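# Nest the open wooden boxes, largest upright on table

## Task

Stack every open wooden box inside the next larger one so that each rests level with its opening facing up, even if some begin tipped on a side or upside down; the largest box must stand upright on the table.

## Robot and tools

Robot: two arms, left_arm (left hand) and right_arm (right hand), each with a five-finger hand. Bases in the scene frame: left_arm near (-0.007, +0.477, 0) m, right_arm near (+0.068, -0.525, 0) m. Scene frame: origin at table height midway between the arms, +z up, +x out over the table, left_arm on +y. Hand poses, velocities and targets in results are in each arm's own base frame; fixed cameras and the table use the scene frame; offsets are along the current Hand target's own axes.

Hand point: a spot 0.05 m in front of the palm. Its +z runs along the straight fingers, +y out of the palm, +x across the palm away from the thumb on the right hand (toward the thumb on the left hand). Straight fingers extend 0.06-0.07 m past the point and sit 0.06 m behind it along -y. A bracket on the little-finger side of the wrist can strike things, and with fingers level the wrist can hang below the point and hit the table first.

A ROW is 28 numbers, each in [-1, 1], always covering both arms: left dx, dy, dz, rx, ry, rz, then left little, ring, middle, index, thumb_bend, thumb_turn, force_limit, speed; then the same 14 for the right arm. Pose numbers are offsets, not poses: they count from that arm's Hand target when the action or move begins, scaled so 1.0 = 0.6 m or 180 degrees; rx, ry, rz form one rotation vector. All zeros for an arm re-requests its current Hand target. Finger numbers are absolute targets: +1 open/straight, -1 closed; thumb_turn -1 puts the thumb opposite the fingers (needed to grasp things about 0.035-0.065 m thick, or handles down to 0.025 m). force_limit maps -1..+1 to about 0..10 N (15 N for the two thumb motors); speed rises from near 0 at -1 to full at +0.48 and above. To keep a hand unchanged, resend the last eight hand numbers you actually sent (or, if none yet, its hand_measured plus hand_force_limit and hand_speed). For a gentle grip close with speed -0.94 or lower. To squeeze harder, raise force_limit and send a target more closed than hand_measured; to loosen, send one more open.

Tools:
- execute_actions(actions, cameras): actions is a list of up to 15 actions; each action is a list of up to 15 rows, one per 1/30 s step, the last row held if shorter. Every row in an action counts from the start pose of that action. An empty actions list returns camera images.
- move(target, speed, blend, stop_force, zero, blocking, cameras): target is one 28-number row or a list of up to 15 rows, all offsets from the same starting Hand targets. speed in m/s, 0.002 to 3.6 (default 0.25), turning limited to twice that in rad/s; blend in metres rounds corners of a list; stop_force in N, 3 to 120, ends an arm's path when it feels that much push against its motion (unreliable if the hand turns during the move, and it may miss light loose objects). zero (default true) re-zeroes force before the move. blocking=false returns early but cannot be combined with stop_force. Paths are straight, don't avoid obstacles, last 0.5 to 10 s.
- wait(seconds 0-10), stop() to brake a running move, zoom_image(camera, region [x0,y0,x1,y1] pixels, max 504 per side), show_instructions(), zero_wrist_force(arm), finished_scene(scene = the current scene's number) which cannot be undone.
Cameras: cam_high, cam_left_wrist, cam_right_wrist, each 672x504.

Result lines: end_effector_position (m), quat_wxyz, velocities; Hand target (last commanded pose after orientation clipping to 32 degrees from measured; the next offsets start there, and the hand often stops short of it); hand_measured, hand_stopped_by (moving, target, force, stalled, fault) and hand_load_n (positive when pushed open), all in motor order; Wrist force/torque plus a peak line; Joint torques; MOTOR HOT. A move adds a 'move:' line with an ending such as done, off_target, moving, held or fault, plus limits (paced = pose clipped, held = steps withheld). A dropped grip shows only as hand_load_n near 0.

Cautions: arms are stiff; aiming even slightly beyond a firm contact can trigger a fault stop (joint torque limits 135 N m for the big joints, 25.2 for wrist joints, or about 150 N net force), freezing the arm for 10 s. Faster moves hit harder. Don't route a path close to an arm's own base; go around it. Keep the arms and hands from pressing on each other. Never drop or slam boxes, let go of moving parts, or let anything leave the table. Long stretched holds heat motors; at 85 °C the arm brakes for 30-60 s. Overhead camera positions may be off by up to a couple of centimetres.

Each tool is called after "Call:" by a JSON object that holds its "fn" and its "kwargs".

Reference images:

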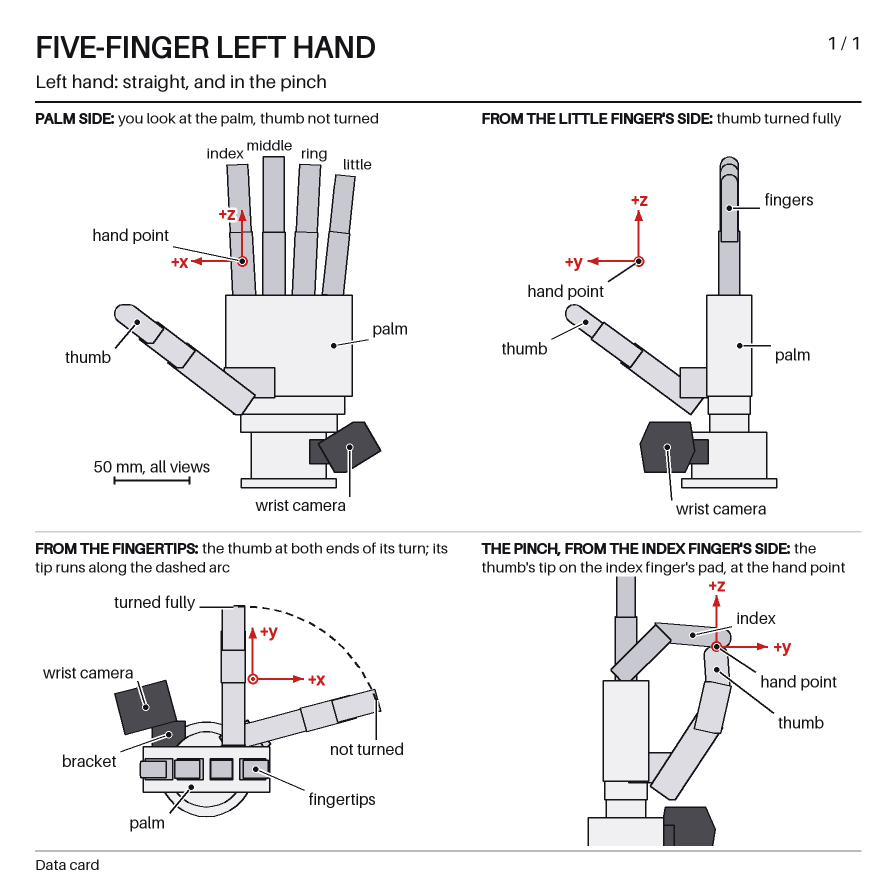

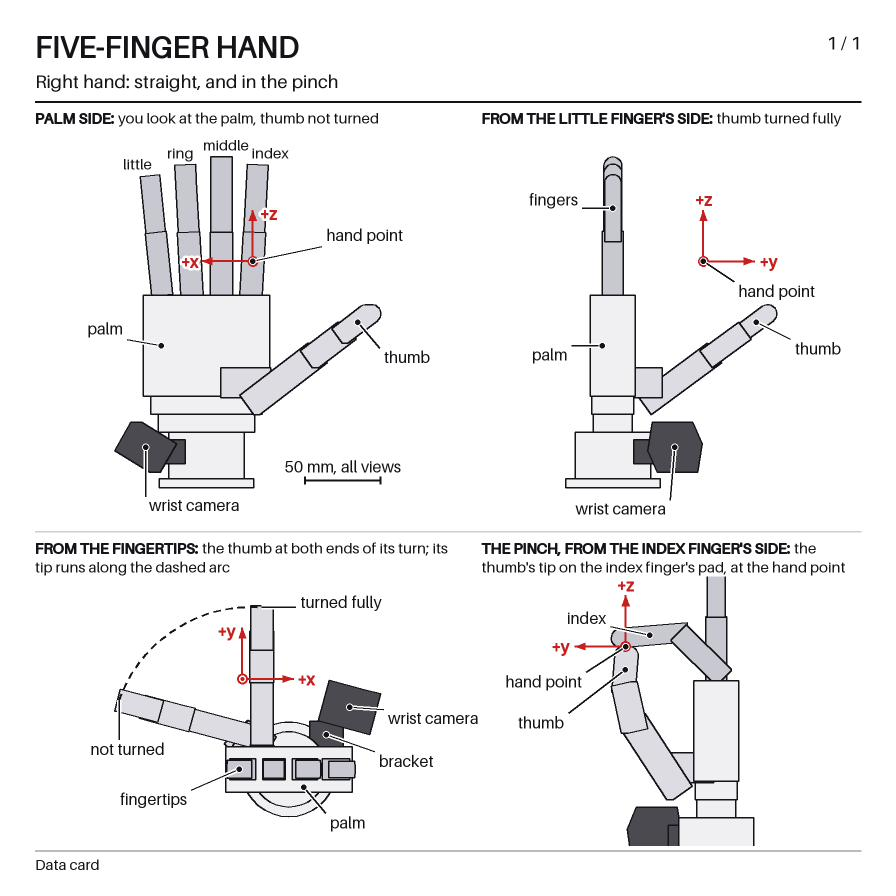

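## Session

Call:
{"fn": "execute_actions", "kwargs": {"actions": []}}

Scene clock: 0.00 s.
left_arm: end_effector_position=(+0.6452, -0.1629, +0.3214) hand_measured=(+1.000, +1.000, +1.000, +1.000, +1.000, +1.000) hand_load_n=(+0.0, +0.0, +0.0, +0.0, +0.0, +0.0) hand_stopped_by=(target, target, target, target, target, target) hand_force_limit=0.00 hand_speed=-0.80 end_effector_quat_wxyz=(+0.693, +0.667, +0.148, -0.229) | right_arm: end_effector_position=(+0.4928, +0.6857, +0.1043) hand_measured=(+1.000, +1.000, +1.000, +1.000, +1.000, +1.000) hand_load_n=(+0.0, +0.0, +0.0, +0.0, +0.0, +0.0) hand_stopped_by=(target, target, target, target, target, target) hand_force_limit=0.00 hand_speed=-0.80 end_effector_quat_wxyz=(+0.657, -0.676, +0.265, -0.203)
Joint positions: left_arm=[3.502 -2.402 -1.53 0.64 -0.466 2.737] | right_arm=[0.684 -0.903 1.501 -0.542 1.359 -3.08]
Joint velocities: within noise
Joint torques (N m): no reading
Motor temperatures (°C): left_arm=[30 34 31 36 38 43] | right_arm=[36 32 31 40 38 36]
Wrist force (N): no reading
Wrist torque (N m): no reading
Wrist force, peak (N): no reading
Hand target: left_arm +0.6452, -0.1629, +0.3214; +0.693, +0.667, +0.148, -0.229 | right_arm +0.4928, +0.6857, +0.1043; +0.657, -0.676, +0.265, -0.203

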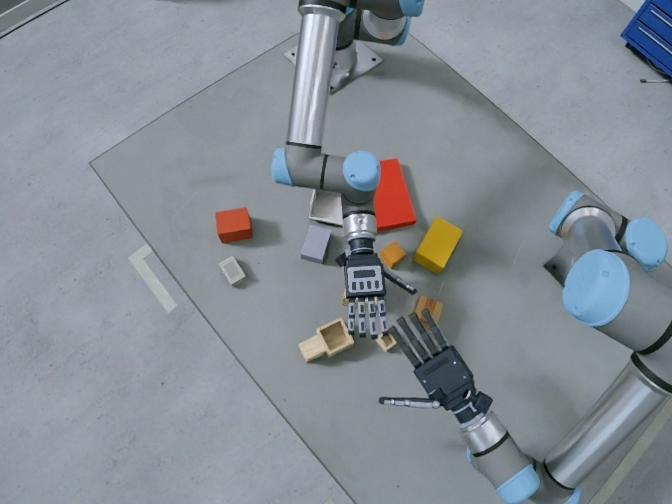

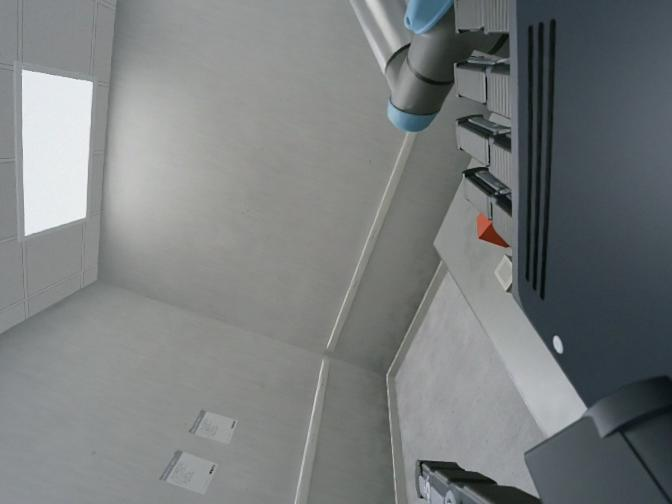

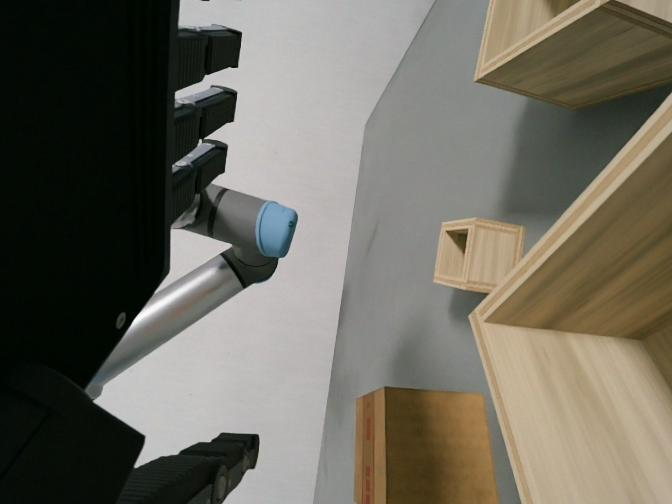

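Call:
{"fn": "zoom_image", "kwargs": {"camera": "cam_high", "region": [200, 160, 480, 370]}}

Call:
{"fn": "zoom_image", "kwargs": {"camera": "cam_high", "region": [280, 270, 440, 390]}}

Call:
{"fn": "zoom_image", "kwargs": {"camera": "cam_right_wrist", "region": [340, 0, 672, 504]}}

Scaled by 1.800 from the camera's 672x504 image, which has a finer 960x720 frame.

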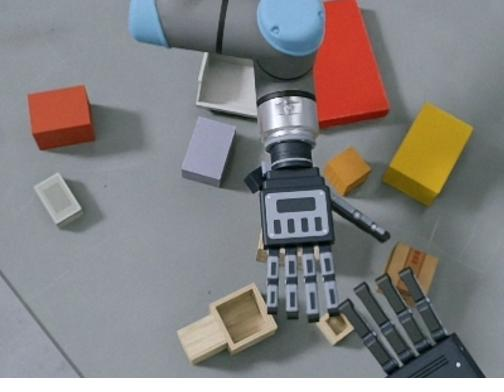

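Scaled by 3.150 from the camera's 672x504 image, which has a finer 960x720 frame.

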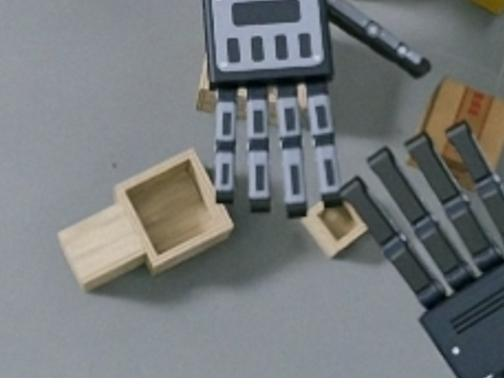

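Scaled by 1.000.

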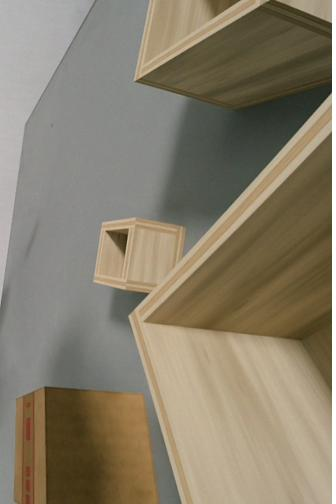

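Call:
{"fn": "move", "kwargs": {"target": [[0,0,-0.33,0,0,0,1,1,1,1,1,1,0,-0.8,0,-0.2,0,0,0,0,1,1,1,1,1,1,0,-0.8],[0,0,-0.33,0,0,0,1,1,1,1,1,1,0,-0.8,0,-0.25,-0.5,0,0,0,1,1,1,1,1,1,0,-0.8]], "speed": 0.35, "blend": 0.05, "cameras": ["all"]}}

Scene clock: 3.83 s.
left_arm: end_effector_position=(+0.6651, +0.0336, +0.3081) hand_measured=(+1.000, +1.000, +1.000, +1.000, +1.000, +1.000) hand_load_n=(+0.0, +0.0, +0.0, +0.0, +0.0, +0.0) hand_stopped_by=(target, target, target, target, target, target) hand_force_limit=0.00 hand_speed=-0.80 end_effector_quat_wxyz=(+0.693, +0.667, +0.148, -0.229) | right_arm: end_effector_position=(+0.3197, +0.4513, +0.2703) hand_measured=(+1.000, +1.000, +1.000, +1.000, +1.000, +1.000) hand_load_n=(+0.0, +0.0, -0.5, +0.0, +0.0, +0.0) hand_stopped_by=(target, target, target, target, target, target) hand_force_limit=0.00 hand_speed=-0.80 end_effector_quat_wxyz=(+0.657, -0.676, +0.265, -0.203)
Joint positions: left_arm=[3.758 -2.571 -1.215 0.543 -0.72 2.68] | right_arm=[0.435 -1.775 2.133 -0.296 1.11 -3.096]
Joint torques (N m): left_arm=[-9.66 52.56 25.66 -1.23 -0.62 2.76] | right_arm=[1.02 -22.29 -13.39 -1 -0.95 1.51]
Wrist force (N): left_arm=[0.5 -0.2 0.2] | right_arm=[0.5 -0.1 0.1]
Wrist torque (N m): left_arm=[-0.05 -0.09 0.09] | right_arm=[-0.04 -0.10 0.03]
Wrist force, peak (N): left_arm=[0.3 0.1 2.5] | right_arm=[-0.3 -0.1 -2.3]
Hand target: left_arm +0.6651, +0.0336, +0.3081; +0.693, +0.667, +0.148, -0.229 | right_arm +0.3196, +0.4512, +0.2703; +0.657, -0.676, +0.265, -0.203
Off the commanded pose: left_arm 0.000 m, 0 deg | right_arm 0.000 m, 0 deg.
move: done
camera_calibration:
cam_left_wrist: T_world_to_cam=[[-0.300122, -0.10674, -0.94791, 0.502164], [0.871365, 0.373661, -0.317963, -0.493745], [0.388136, -0.921403, -0.0191339, -0.105269], [0, 0, 0, 1]] pos_world=[0.621802, 0.141099, 0.317]
cam_right_wrist: T_world_to_cam=[[0.144591, -0.152483, -0.977672, 0.288253], [-0.982874, 0.0919515, -0.159701, 0.31166], [0.11425, 0.984019, -0.136576, -0.328834], [0, 0, 0, 1]] pos_world=[0.302213, 0.338875, 0.286678]

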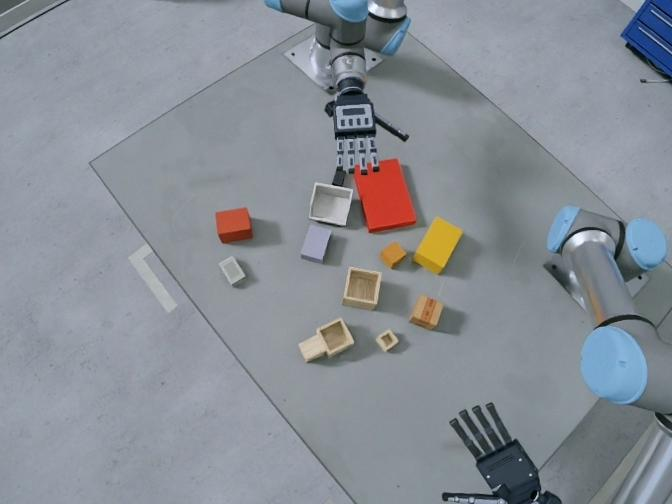

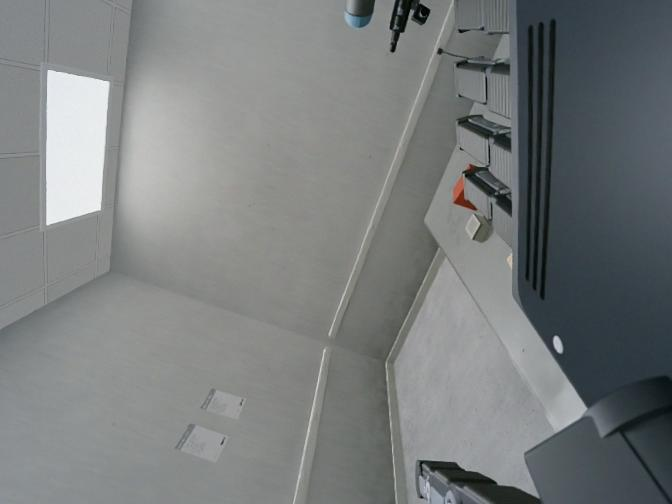

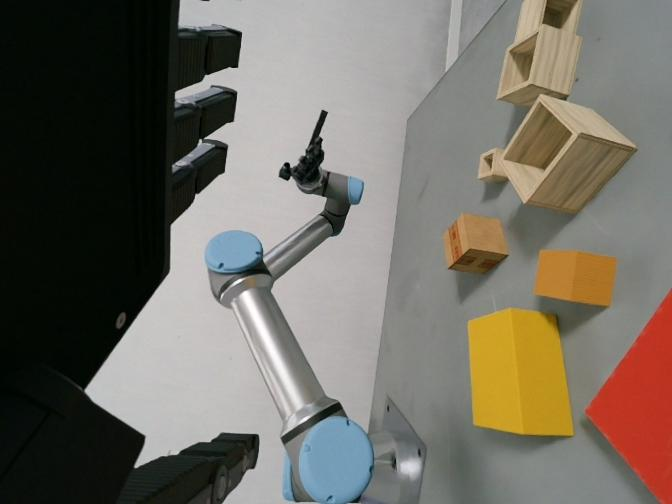

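Call:
{"fn": "zoom_image", "kwargs": {"camera": "cam_high", "region": [280, 250, 460, 380]}}

Call:
{"fn": "zoom_image", "kwargs": {"camera": "cam_right_wrist", "region": [440, 0, 672, 240]}}

Call:
{"fn": "zoom_image", "kwargs": {"camera": "cam_high", "region": [200, 170, 400, 320]}}

Scaled by 2.800 from the camera's 672x504 image, which has a finer 960x720 frame.

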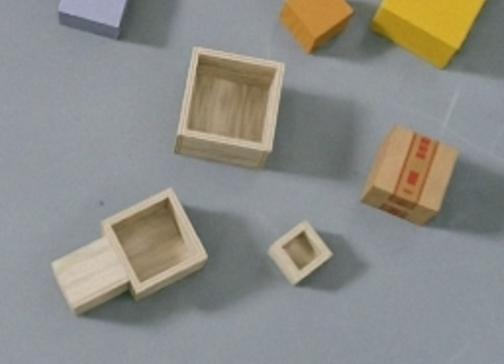

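Scaled by 2.100 from the camera's 672x504 image, which has a finer 960x720 frame.

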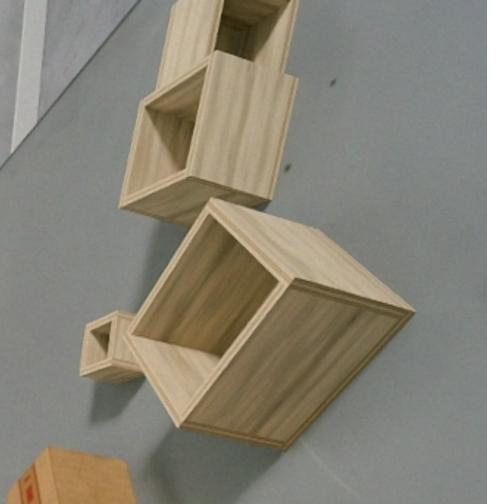

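Scaled by 2.520 from the camera's 672x504 image, which has a finer 960x720 frame.

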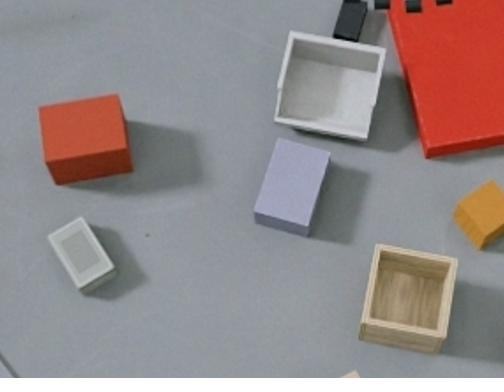

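Call:
{"fn": "move", "kwargs": {"target": [0.27,-0.05,0.46,-0.063,0.3875,-0.737,1,1,1,1,1,1,0,-0.8,0,0,0,0,0,0,1,1,1,1,1,1,0,-0.8], "speed": 0.5, "cameras": ["all"]}}

Scene clock: 15.87 s.
left_arm: end_effector_position=(+0.7584, -0.2599, +0.2175) hand_measured=(+1.000, +1.000, +1.000, +1.000, +1.000, +1.000) hand_load_n=(+0.0, +0.0, +0.0, +0.0, +0.0, +0.0) hand_stopped_by=(target, target, target, target, target, target) hand_force_limit=0.00 hand_speed=-0.80 end_effector_quat_wxyz=(+0.234, +0.050, +0.888, -0.392) | right_arm: end_effector_position=(+0.3196, +0.4512, +0.2703) hand_measured=(+1.000, +1.000, +1.000, +1.000, +1.000, +1.000) hand_load_n=(+0.0, +0.0, +0.0, +0.0, +0.0, +0.0) hand_stopped_by=(target, target, target, target, target, target) hand_force_limit=0.00 hand_speed=-0.80 end_effector_quat_wxyz=(+0.657, -0.676, +0.265, -0.203)
Joint positions: left_arm=[3.164 -2.739 -0.035 1.757 -0.754 -1.68] | right_arm=[0.435 -1.776 2.133 -0.296 1.109 -3.096]
Joint torques (N m): left_arm=[9.4 54.76 13.47 -1.9 1.18 -3.1] | right_arm=[-11.84 -22.19 -12.86 0.88 -1.29 1.75]
Wrist force (N): left_arm=[0.9 -1.2 -0.6] | right_arm=[0.4 -0.1 0.4]
Wrist torque (N m): left_arm=[0.00 -0.26 0.40] | right_arm=[-0.05 -0.10 0.02]
Wrist force, peak (N): left_arm=[1.0 -1.6 -0.2] | right_arm=[0.6 -0.1 0.4]
Hand target: left_arm +0.7597, -0.2600, +0.2180; -0.032, +0.096, +0.934, -0.342 | right_arm +0.3196, +0.4512, +0.2703; +0.657, -0.676, +0.265, -0.203
Off the commanded pose: left_arm 0.001 m, 33 deg; orientation clipped | right_arm 0.000 m, 0 deg.
elbow stopped short (left arm): the move would have taken joint 3 (elbow) straighter than the controller allows.
move: off_target (left_arm); limits=paced
camera_calibration:
cam_left_wrist: T_world_to_cam=[[-0.451656, -0.739676, 0.498886, 0.0486921], [-0.891942, 0.387588, -0.232841, 0.828279], [-0.0211358, -0.550141, -0.834804, 0.170622], [0, 0, 0, 1]] pos_world=[0.764375, -0.191149, 0.311001]
cam_right_wrist: T_world_to_cam=[[0.144431, -0.15244, -0.977702, 0.28831], [-0.98292, 0.0917848, -0.159513, 0.311579], [0.114054, 0.984041, -0.13658, -0.328769], [0, 0, 0, 1]] pos_world=[0.302114, 0.338874, 0.286679]

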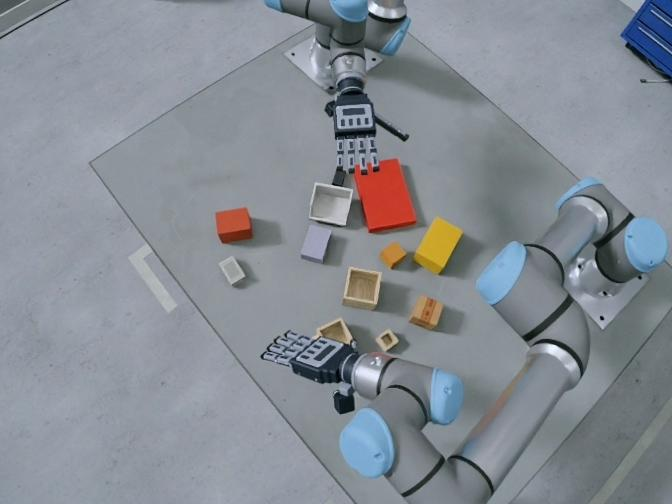

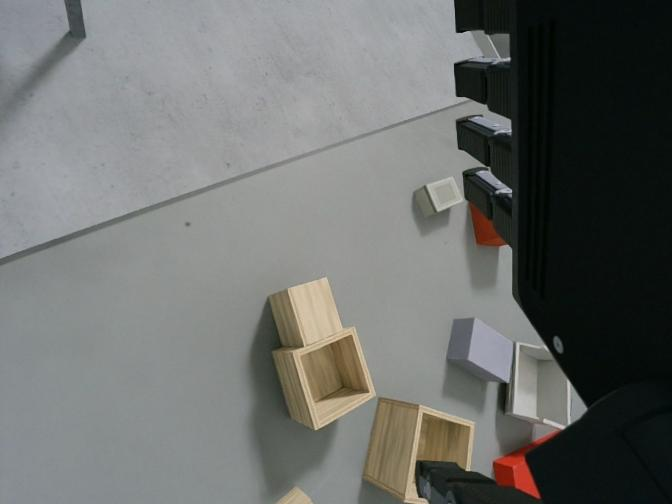

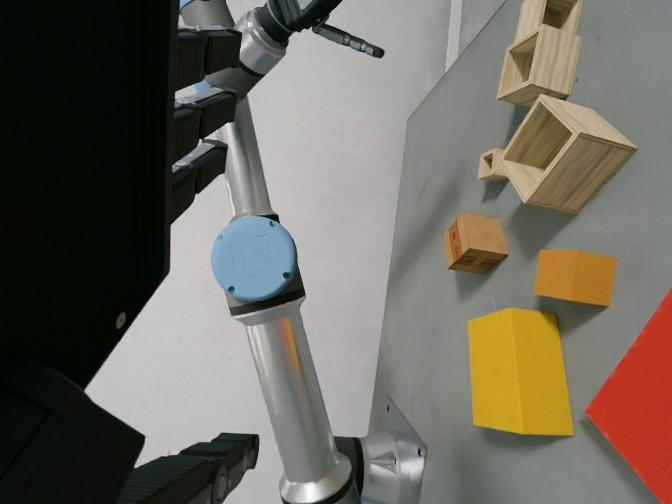

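Call:
{"fn": "move", "kwargs": {"target": [[0.214,-0.174,-0.295,0.025,-0.174,0.035,1,1,1,1,1,1,0,-0.8,0,0,-0.25,0,0,0,1,1,1,1,1,1,0,-0.8],[0.376,-0.362,-0.203,0.436,-0.076,0.148,1,1,1,1,1,1,0,-0.8,0,0,-0.25,0,0,0,1,1,1,1,1,1,0,-0.8]], "speed": 0.5, "cameras": ["cam_high"]}}

Scene clock: 24.53 s.
left_arm: end_effector_position=(+0.5196, -0.3002, +0.4497) hand_measured=(+1.000, +1.000, +1.000, +1.000, +1.000, +1.000) hand_load_n=(+0.0, +0.0, +0.0, +0.0, +0.0, +0.0) hand_stopped_by=(target, target, target, target, target, target) hand_force_limit=0.00 hand_speed=-0.80 end_effector_quat_wxyz=(-0.091, -0.213, -0.464, +0.855) | right_arm: end_effector_position=(+0.2261, +0.3342, +0.2786) hand_measured=(+1.000, +1.000, +1.000, +1.000, +1.000, +1.000) hand_load_n=(+0.0, +0.0, +0.0, +0.0, +0.0, -0.5) hand_stopped_by=(target, target, target, target, target, target) hand_force_limit=0.00 hand_speed=-0.80 end_effector_quat_wxyz=(+0.657, -0.676, +0.265, -0.203)
Joint positions: left_arm=[3.266 -2.011 -1.726 -0.304 -0.658 1.32] | right_arm=[-0.152 -2.356 2.392 0.075 0.524 -3.164]
Joint torques (N m): left_arm=[12.77 33 15.14 -0.51 -2.7 0.19] | right_arm=[14.25 20.78 -26.67 -2.58 1.41 1.85]
Wrist force (N): left_arm=[1.1 -1.0 0.3] | right_arm=[-0.4 -0.2 0.0]
Wrist torque (N m): left_arm=[-0.17 -0.14 0.31] | right_arm=[-0.02 0.01 -0.15]
Wrist force, peak (N): left_arm=[1.4 -2.4 -3.2] | right_arm=[0.1 -0.1 1.7]
Hand target: left_arm +0.5196, -0.3002, +0.4496; -0.091, -0.213, -0.464, +0.855 | right_arm +0.2261, +0.3342, +0.2786; +0.657, -0.676, +0.265, -0.203
Off the commanded pose: left_arm 0.000 m, 0 deg | right_arm 0.000 m, 0 deg.
move: done
Images, in order (width x height): cam_high 672x504.

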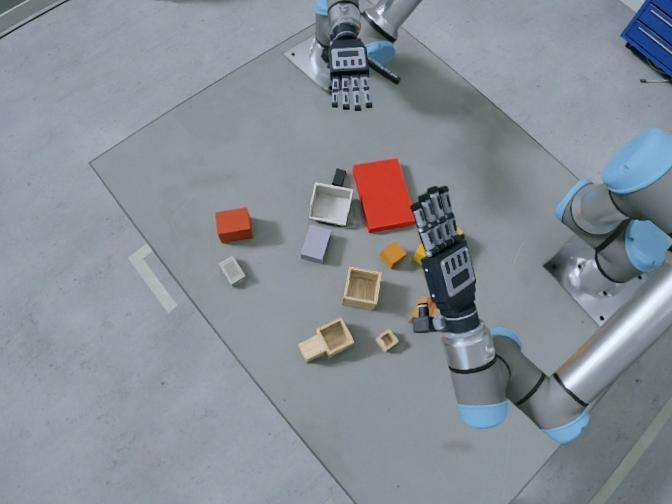

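Call:
{"fn": "move", "kwargs": {"target": [[-0.0257,0.1002,-0.0353,-0.0796,-0.0204,0,1,1,1,1,1,1,0,-0.8,0,0,0,0,0,0,1,1,1,1,1,1,0,-0.8],[-0.0435,0.1698,-0.08,-0.1412,-0.0362,0,1,1,1,1,1,1,0,-0.8,0,0,0,0,0,0,1,1,1,1,1,1,0,-0.8],[-0.0588,0.2295,-0.1382,-0.2029,-0.052,0,1,1,1,1,1,1,0,-0.8,0,0,0,0,0,0,1,1,1,1,1,1,0,-0.8],[-0.0708,0.2767,-0.2075,-0.2646,-0.0678,0,1,1,1,1,1,1,0,-0.8,0,0,0,0,0,0,1,1,1,1,1,1,0,-0.8],[-0.0792,0.3097,-0.2852,-0.3263,-0.0836,0,1,1,1,1,1,1,0,-0.8,0,0,0,0,0,0,1,1,1,1,1,1,0,-0.8],[-0.0837,0.327,-0.3682,-0.3879,-0.0993,0,1,1,1,1,1,1,0,-0.8,0,0,0,0,0,0,1,1,1,1,1,1,0,-0.8]], "speed": 0.25, "blend": 0.005, "cameras": ["all"]}}

Scene clock: 29.80 s.
left_arm: end_effector_position=(+0.6954, -0.2271, +0.2182) hand_measured=(+1.000, +1.000, +1.000, +1.000, +1.000, +1.000) hand_load_n=(+0.0, +0.0, +0.0, +0.0, +0.0, +0.0) hand_stopped_by=(target, target, target, target, target, target) hand_force_limit=0.00 hand_speed=-0.80 end_effector_quat_wxyz=(+0.262, -0.005, +0.849, -0.458) | right_arm: end_effector_position=(+0.2261, +0.3342, +0.2786) hand_measured=(+1.000, +1.000, +1.000, +1.000, +1.000, +1.000) hand_load_n=(+0.0, +0.0, +0.0, +0.0, +0.0, +0.0) hand_stopped_by=(target, target, target, target, target, target) hand_force_limit=0.00 hand_speed=-0.80 end_effector_quat_wxyz=(+0.657, -0.676, +0.265, -0.203)
Joint positions: left_arm=[3.266 -2.009 -1.727 -0.306 0.599 1.32] | right_arm=[-0.152 -2.356 2.392 0.075 0.524 -3.164]
Joint torques (N m): left_arm=[-4.75 45.2 19.87 1.31 1.07 -0.09] | right_arm=[14.34 20.69 -26.72 -2.56 1.46 1.73]
Wrist force (N): left_arm=[1.0 -1.3 -0.7] | right_arm=[-0.2 -0.5 0.1]
Wrist torque (N m): left_arm=[-0.03 -0.27 0.42] | right_arm=[-0.06 -0.01 -0.15]
Wrist force, peak (N): left_arm=[1.4 -1.8 -0.3] | right_arm=[0.1 -0.6 0.5]
Hand target: left_arm +0.6954, -0.2270, +0.2182; +0.262, -0.005, +0.849, -0.458 | right_arm +0.2261, +0.3342, +0.2786; +0.657, -0.676, +0.265, -0.203
Off the commanded pose: left_arm 0.000 m, 0 deg | right_arm 0.000 m, 0 deg.
move: done
camera_calibration:
cam_left_wrist: T_world_to_cam=[[-0.40164, -0.677317, 0.616382, -0.00214482], [-0.914647, 0.262945, -0.307052, 0.763241], [0.0458969, -0.687096, -0.725115, 0.0862588], [0, 0, 0, 1]] pos_world=[0.693276, -0.142875, 0.298224]
cam_right_wrist: T_world_to_cam=[[0.144431, -0.15244, -0.977702, 0.292094], [-0.98292, 0.0917848, -0.159513, 0.231739], [0.114054, 0.984041, -0.13658, -0.201839], [0, 0, 0, 1]] pos_world=[0.208614, 0.221874, 0.294979]

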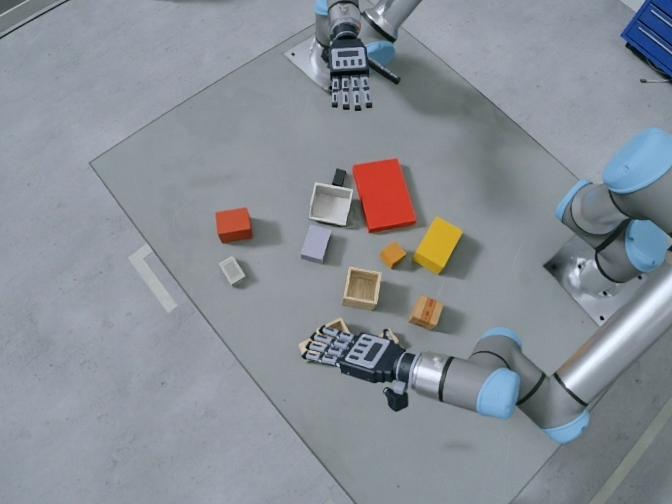

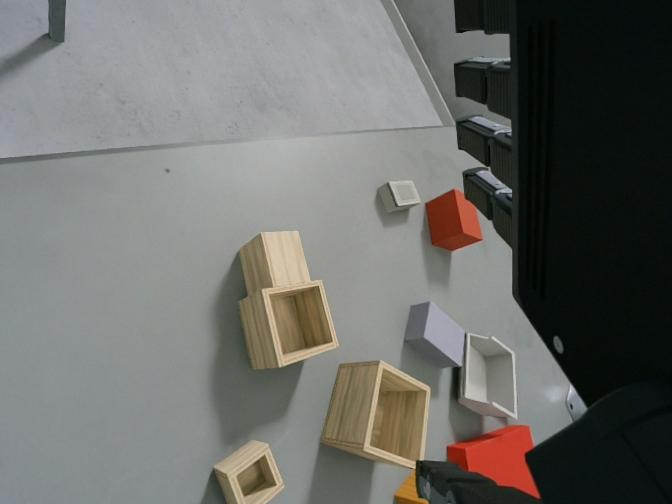

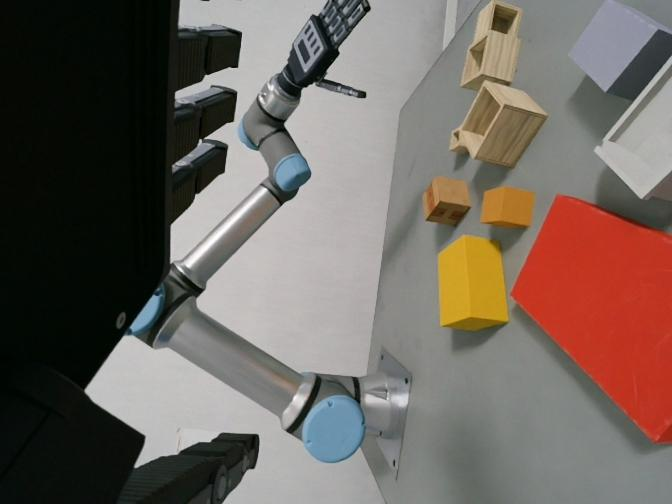

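Call:
{"fn": "zoom_image", "kwargs": {"camera": "cam_left_wrist", "region": [180, 210, 460, 504]}}

Call:
{"fn": "zoom_image", "kwargs": {"camera": "cam_right_wrist", "region": [420, 0, 580, 200]}}

Scaled by 1.714 from the camera's 672x504 image, which has a finer 960x720 frame.

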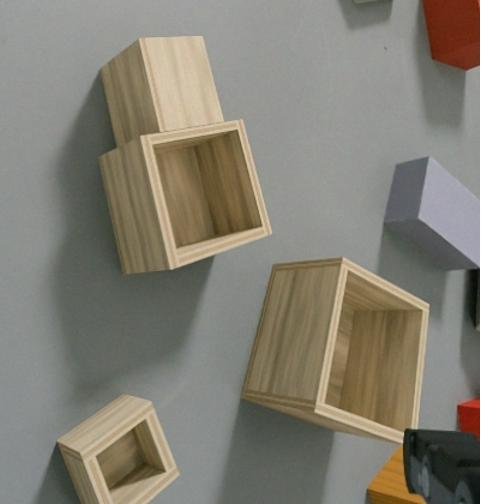

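Scaled by 2.520 from the camera's 672x504 image, which has a finer 960x720 frame.

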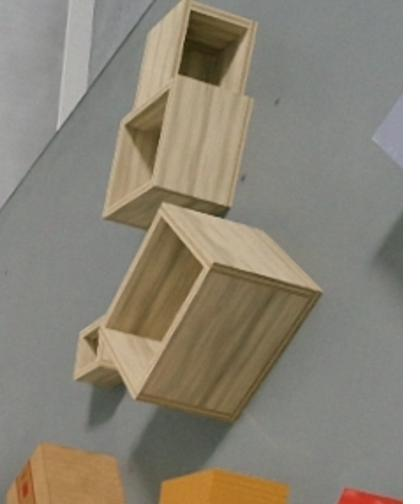

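Call:
{"fn": "zoom_image", "kwargs": {"camera": "cam_left_wrist", "region": [220, 215, 350, 313]}}

Call:
{"fn": "zoom_image", "kwargs": {"camera": "cam_left_wrist", "region": [200, 420, 310, 504]}}

Scaled by 3.877 from the camera's 672x504 image, which has a finer 960x720 frame.

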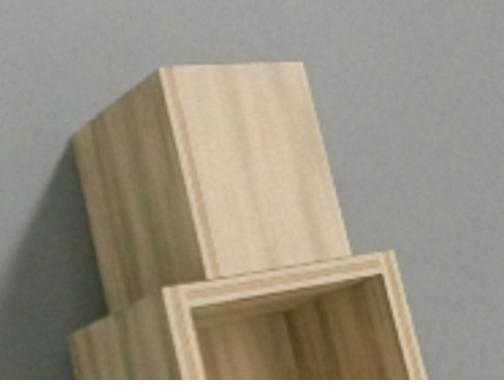

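Scaled by 4.582 from the camera's 672x504 image, which has a finer 960x720 frame.

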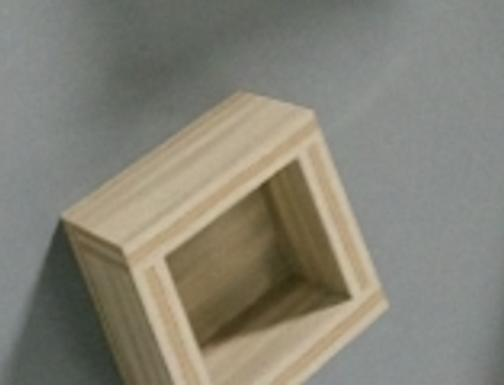

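Call:
{"fn": "move", "kwargs": {"target": [0.1417,-0.0005,0.116,0.0112,0.2029,-0.0418,0.5,0.5,0.45,0.45,1,-1,0,0.0,0,0,0,0,0,0,1,1,1,1,1,1,0,-0.8], "speed": 0.3, "cameras": ["all"]}}

Scene clock: 36.77 s.
left_arm: end_effector_position=(+0.6533, -0.3023, +0.1501) hand_measured=(+0.500, +0.500, +0.450, +0.450, +1.000, -1.000) hand_load_n=(+0.0, +0.0, +0.0, +0.0, +0.0, +0.0) hand_stopped_by=(target, target, target, target, target, target) hand_force_limit=0.00 hand_speed=0.00 end_effector_quat_wxyz=(-0.047, +0.089, +0.878, -0.467) | right_arm: end_effector_position=(+0.2261, +0.3342, +0.2786) hand_measured=(+1.000, +1.000, +1.000, +1.000, +1.000, +1.000) hand_load_n=(+0.0, +0.0, +0.0, +0.0, +0.0, -0.5) hand_stopped_by=(target, target, target, target, target, target) hand_force_limit=0.00 hand_speed=-0.80 end_effector_quat_wxyz=(+0.657, -0.676, +0.265, -0.203)
Joint positions: left_arm=[3.135 -2.214 -1.279 -1.497 0.621 1.909] | right_arm=[-0.152 -2.356 2.392 0.075 0.524 -3.164]
Joint torques (N m): left_arm=[13.26 46.37 32.28 0.21 -3.3 -0.81] | right_arm=[14.3 21.12 -26.25 -2.56 1.43 1.73]
Wrist force (N): left_arm=[0.7 -1.2 -0.7] | right_arm=[0.1 -0.1 0.2]
Wrist torque (N m): left_arm=[0.01 -0.22 0.50] | right_arm=[-0.04 -0.05 -0.12]
Wrist force, peak (N): left_arm=[0.6 -1.7 -1.2] | right_arm=[-0.2 -0.6 0.4]
Hand target: left_arm +0.6533, -0.3023, +0.1501; -0.047, +0.089, +0.878, -0.467 | right_arm +0.2261, +0.3342, +0.2786; +0.657, -0.676, +0.265, -0.203
Off the commanded pose: left_arm 0.000 m, 0 deg | right_arm 0.000 m, 0 deg.
move: done
camera_calibration:
cam_left_wrist: T_world_to_cam=[[-0.3583, -0.540439, 0.76128, -0.0366389], [-0.742173, 0.659572, 0.118928, 0.666855], [-0.566392, -0.52239, -0.637424, 0.423692], [0, 0, 0, 1]] pos_world=[0.72177, -0.238308, 0.218656]
cam_right_wrist: T_world_to_cam=[[0.144431, -0.15244, -0.977702, 0.292094], [-0.98292, 0.0917848, -0.159513, 0.231739], [0.114054, 0.984041, -0.13658, -0.201839], [0, 0, 0, 1]] pos_world=[0.208614, 0.221874, 0.294979]

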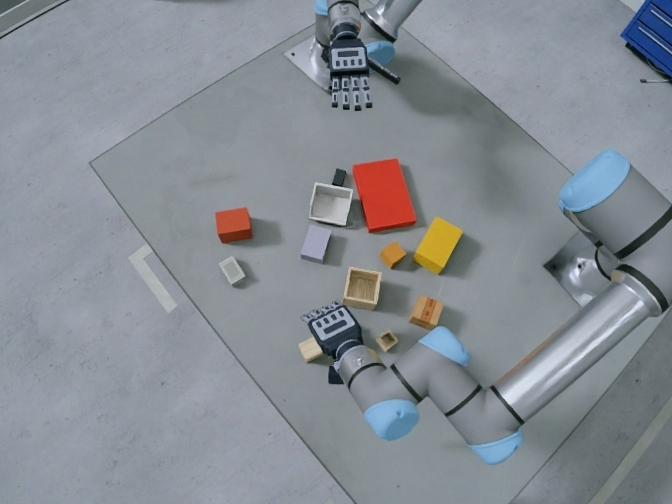

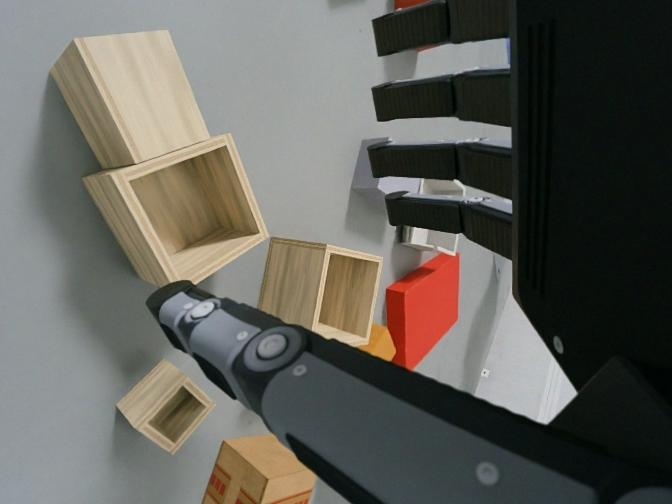

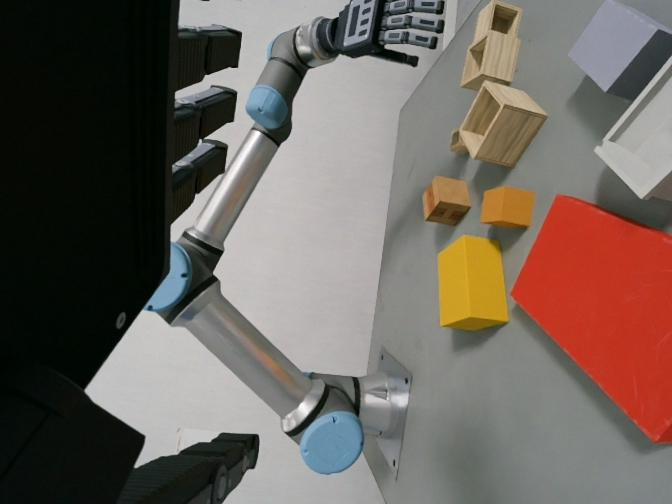

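Call:
{"fn": "move", "kwargs": {"target": [0,0.1207,0.082,-0.0333,0,0,0.5,0.5,0.45,0.45,1,-1,0,0.0,0,0,0,0,0,0,1,1,1,1,1,1,0,-0.8], "speed": 0.12, "stop_force": 8, "cameras": ["cam_left_wrist","cam_high"]}}

Scene clock: 40.17 s.
left_arm: end_effector_position=(+0.6534, -0.3026, +0.0626) hand_measured=(+0.500, +0.500, +0.450, +0.450, +1.000, -1.000) hand_load_n=(+0.0, +0.0, +0.0, +0.0, +0.0, +0.0) hand_stopped_by=(target, target, target, target, target, target) hand_force_limit=0.00 hand_speed=0.00 end_effector_quat_wxyz=(-0.042, +0.091, +0.902, -0.421) | right_arm: end_effector_position=(+0.2261, +0.3342, +0.2786) hand_measured=(+1.000, +1.000, +1.000, +1.000, +1.000, +1.000) hand_load_n=(+0.0, +0.0, +0.0, +0.0, +0.0, +0.0) hand_stopped_by=(target, target, target, target, target, target) hand_force_limit=0.00 hand_speed=-0.80 end_effector_quat_wxyz=(+0.657, -0.676, +0.265, -0.203)
Joint positions: left_arm=[3.106 -2.29 -1.367 -1.248 0.714 1.825] | right_arm=[-0.152 -2.356 2.392 0.075 0.524 -3.164]
Joint torques (N m): left_arm=[12.86 48.05 30.36 3.07 -0.02 2.36] | right_arm=[14.14 20.84 -26.34 -2.53 1.36 1.73]
Wrist force (N): left_arm=[0.6 -1.4 -0.7] | right_arm=[-0.2 -0.3 0.1]
Wrist torque (N m): left_arm=[-0.02 -0.22 0.40] | right_arm=[-0.04 -0.02 -0.14]
Wrist force, peak (N): left_arm=[0.6 -2.4 -1.8] | right_arm=[-0.2 -0.6 0.5]
Hand target: left_arm +0.6534, -0.3026, +0.0626; -0.042, +0.091, +0.902, -0.421 | right_arm +0.2261, +0.3342, +0.2786; +0.657, -0.676, +0.265, -0.203
Off the commanded pose: left_arm 0.000 m, 0 deg | right_arm 0.000 m, 0 deg.
move: done
camera_calibration:
cam_left_wrist: T_world_to_cam=[[-0.373439, -0.615099, 0.694403, 0.0213385], [-0.745291, 0.644645, 0.170218, 0.671771], [-0.552345, -0.453966, -0.699164, 0.38317], [0, 0, 0, 1]] pos_world=[0.720275, -0.245982, 0.138734]
Images, in order (width x height): cam_high 672x504, cam_left_wrist 672x504.

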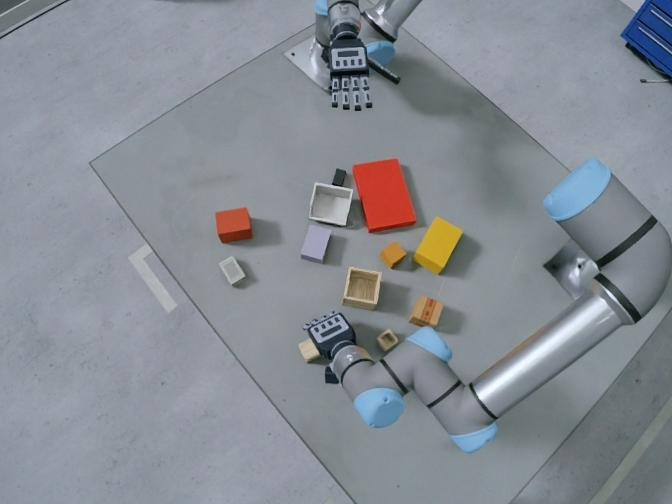

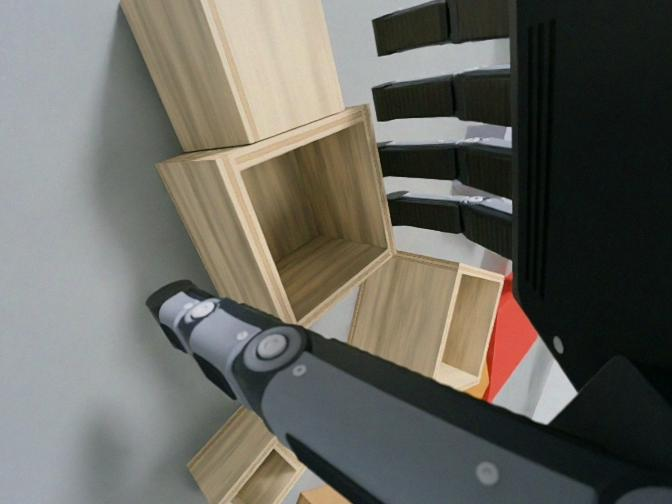

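Call:
{"fn": "zoom_image", "kwargs": {"camera": "cam_left_wrist", "region": [330, 80, 530, 280]}}

Call:
{"fn": "zoom_image", "kwargs": {"camera": "cam_left_wrist", "region": [130, 130, 330, 350]}}

Scaled by 2.520 from the camera's 672x504 image, which has a finer 960x720 frame.

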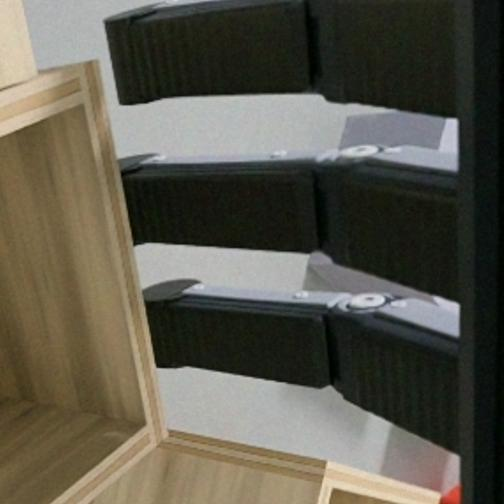

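Scaled by 2.291 from the camera's 672x504 image, which has a finer 960x720 frame.

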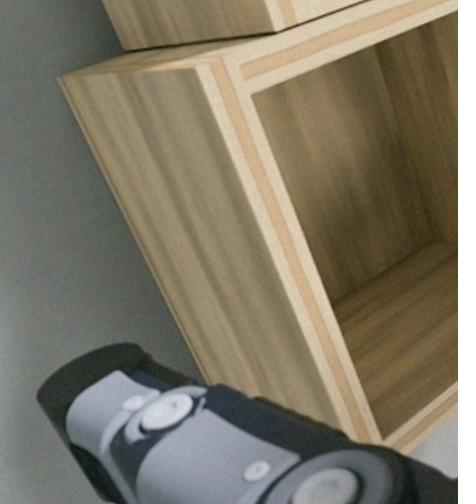

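Call:
{"fn": "move", "kwargs": {"target": [[0,-0.0075,0.0089,0,0,0,0.5,0.5,0.45,0.45,1,-1,0,0.0,0,0,0,0,0,0,1,1,1,1,1,1,0,-0.8],[0,-0.0075,0.0089,0,0,0,0.5,0.5,-0.25,-0.25,1,-1,-0.2,-0.8,0,0,0,0,0,0,1,1,1,1,1,1,0,-0.8]], "speed": 0.06, "cameras": ["cam_left_wrist"]}}

Scene clock: 42.87 s.
left_arm: end_effector_position=(+0.6520, -0.3094, +0.0626) hand_measured=(+0.500, +0.500, +0.102, +0.082, +1.000, -1.000) hand_load_n=(+0.5, +0.0, +4.0, +4.5, +1.0, -1.0) hand_stopped_by=(target, target, force, force, target, target) hand_force_limit=-0.20 hand_speed=-0.80 end_effector_quat_wxyz=(-0.042, +0.091, +0.902, -0.421) | right_arm: end_effector_position=(+0.2261, +0.3342, +0.2786) hand_measured=(+1.000, +1.000, +1.000, +1.000, +1.000, +1.000) hand_load_n=(+0.0, +0.0, +0.0, +0.0, +0.0, +0.0) hand_stopped_by=(target, target, target, target, target, target) hand_force_limit=0.00 hand_speed=-0.80 end_effector_quat_wxyz=(+0.657, -0.676, +0.265, -0.203)
Joint positions: left_arm=[3.096 -2.292 -1.368 -1.235 0.712 1.811] | right_arm=[-0.152 -2.356 2.392 0.075 0.524 -3.164]
Joint torques (N m): left_arm=[12.42 53.6 18.28 0.33 0.31 2.45] | right_arm=[14.11 20.73 -26.27 -2.57 1.26 1.74]
Wrist force (N): left_arm=[0.6 -1.0 -0.7] | right_arm=[0.0 -0.2 0.2]
Wrist torque (N m): left_arm=[0.03 -0.23 0.47] | right_arm=[-0.05 -0.04 -0.13]
Wrist force, peak (N): left_arm=[0.9 -1.5 -1.3] | right_arm=[0.0 -0.6 0.5]
Hand target: left_arm +0.6520, -0.3094, +0.0626; -0.042, +0.091, +0.902, -0.421 | right_arm +0.2261, +0.3342, +0.2786; +0.657, -0.676, +0.265, -0.203
Off the commanded pose: left_arm 0.000 m, 0 deg | right_arm 0.000 m, 0 deg.
move: done
camera_calibration:
cam_left_wrist: T_world_to_cam=[[-0.373439, -0.615099, 0.694403, 0.0166704], [-0.745291, 0.644645, 0.170218, 0.675185], [-0.552345, -0.453966, -0.699164, 0.379365], [0, 0, 0, 1]] pos_world=[0.718975, -0.252782, 0.138734]
Images, in order (width x height): cam_left_wrist 672x504.

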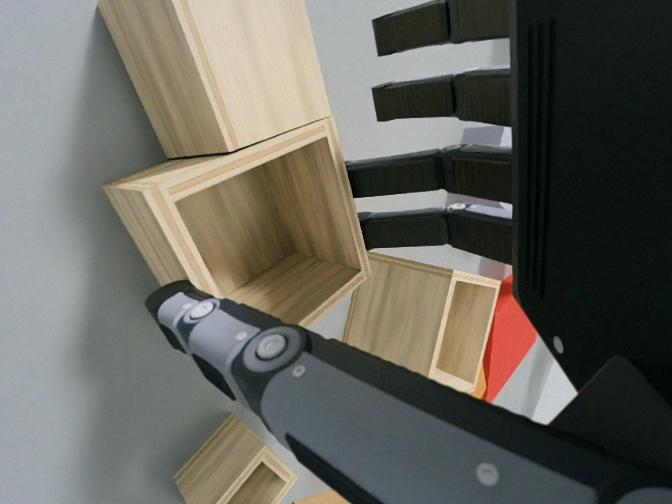

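Call:
{"fn": "move", "kwargs": {"target": [0,-0.0447,-0.0375,0,0,0,0.5,0.5,-0.25,-0.25,1,-1,-0.2,-0.8,0,0,0,0,0,0,1,1,1,1,1,1,0,-0.8], "speed": 0.06, "cameras": ["cam_left_wrist","cam_right_wrist"]}}

Scene clock: 44.10 s.
left_arm: end_effector_position=(+0.6520, -0.3094, +0.0977) hand_measured=(+0.500, +0.500, +0.102, +0.082, +1.000, -1.000) hand_load_n=(+0.0, +0.0, +4.0, +4.5, +1.5, -0.5) hand_stopped_by=(target, target, force, force, target, target) hand_force_limit=-0.20 hand_speed=-0.80 end_effector_quat_wxyz=(-0.042, +0.091, +0.902, -0.421) | right_arm: end_effector_position=(+0.2261, +0.3342, +0.2786) hand_measured=(+1.000, +1.000, +1.000, +1.000, +1.000, +1.000) hand_load_n=(+0.0, +0.0, +0.0, +0.0, +0.0, +0.0) hand_stopped_by=(target, target, target, target, target, target) hand_force_limit=0.00 hand_speed=-0.80 end_effector_quat_wxyz=(+0.657, -0.676, +0.265, -0.203)
Joint positions: left_arm=[3.096 -2.252 -1.337 -1.305 0.712 1.811] | right_arm=[-0.152 -2.356 2.392 0.075 0.524 -3.164]
Joint torques (N m): left_arm=[11.59 45.96 17.1 3.36 -0.02 -1.09] | right_arm=[13.65 20.79 -25.59 -2.61 1.35 1.73]
Wrist force (N): left_arm=[0.8 -0.8 -0.4] | right_arm=[0.0 -0.3 0.2]
Wrist torque (N m): left_arm=[0.02 -0.24 0.47] | right_arm=[-0.03 -0.05 -0.12]
Wrist force, peak (N): left_arm=[1.0 -1.4 -0.9] | right_arm=[-0.6 -0.4 0.3]
Hand target: left_arm +0.6519, -0.3094, +0.0976; -0.042, +0.091, +0.902, -0.421 | right_arm +0.2261, +0.3342, +0.2786; +0.657, -0.676, +0.265, -0.203
Off the commanded pose: left_arm 0.000 m, 0 deg | right_arm 0.000 m, 0 deg.
move: done
camera_calibration:
cam_left_wrist: T_world_to_cam=[[-0.373498, -0.615149, 0.694328, -0.00766065], [-0.745342, 0.644603, 0.170155, 0.669247], [-0.552236, -0.453959, -0.699254, 0.403845], [0, 0, 0, 1]] pos_world=[0.718975, -0.252782, 0.173834]
cam_right_wrist: T_world_to_cam=[[0.144431, -0.15244, -0.977702, 0.292094], [-0.98292, 0.0917848, -0.159513, 0.231739], [0.114054, 0.984041, -0.13658, -0.201839], [0, 0, 0, 1]] pos_world=[0.208614, 0.221874, 0.294979]
Images, in order (width x height): cam_left_wrist 672x504, cam_right_wrist 672x504.

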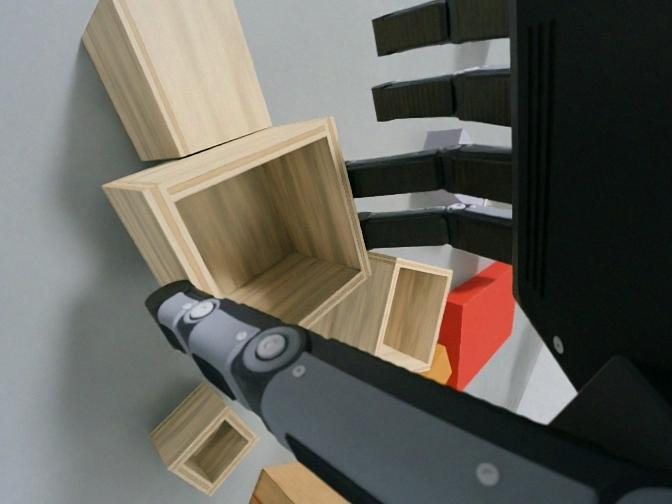

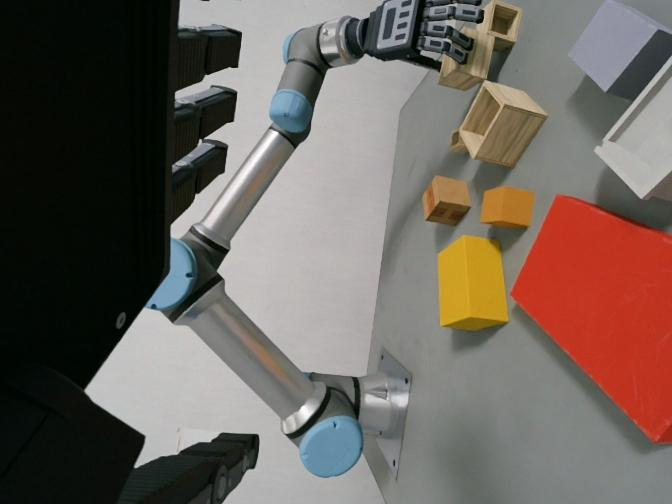

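Call:
{"fn": "zoom_image", "kwargs": {"camera": "cam_left_wrist", "region": [90, 100, 390, 340]}}

Scaled by 1.680 from the camera's 672x504 image, which has a finer 960x720 frame.

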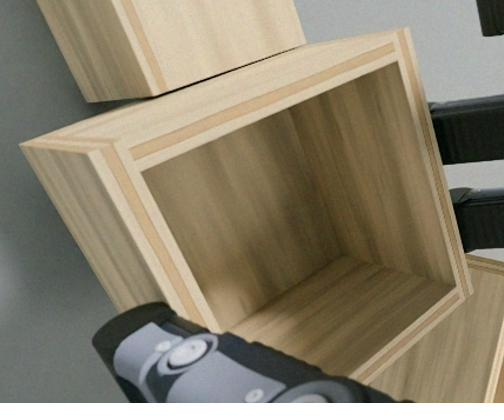

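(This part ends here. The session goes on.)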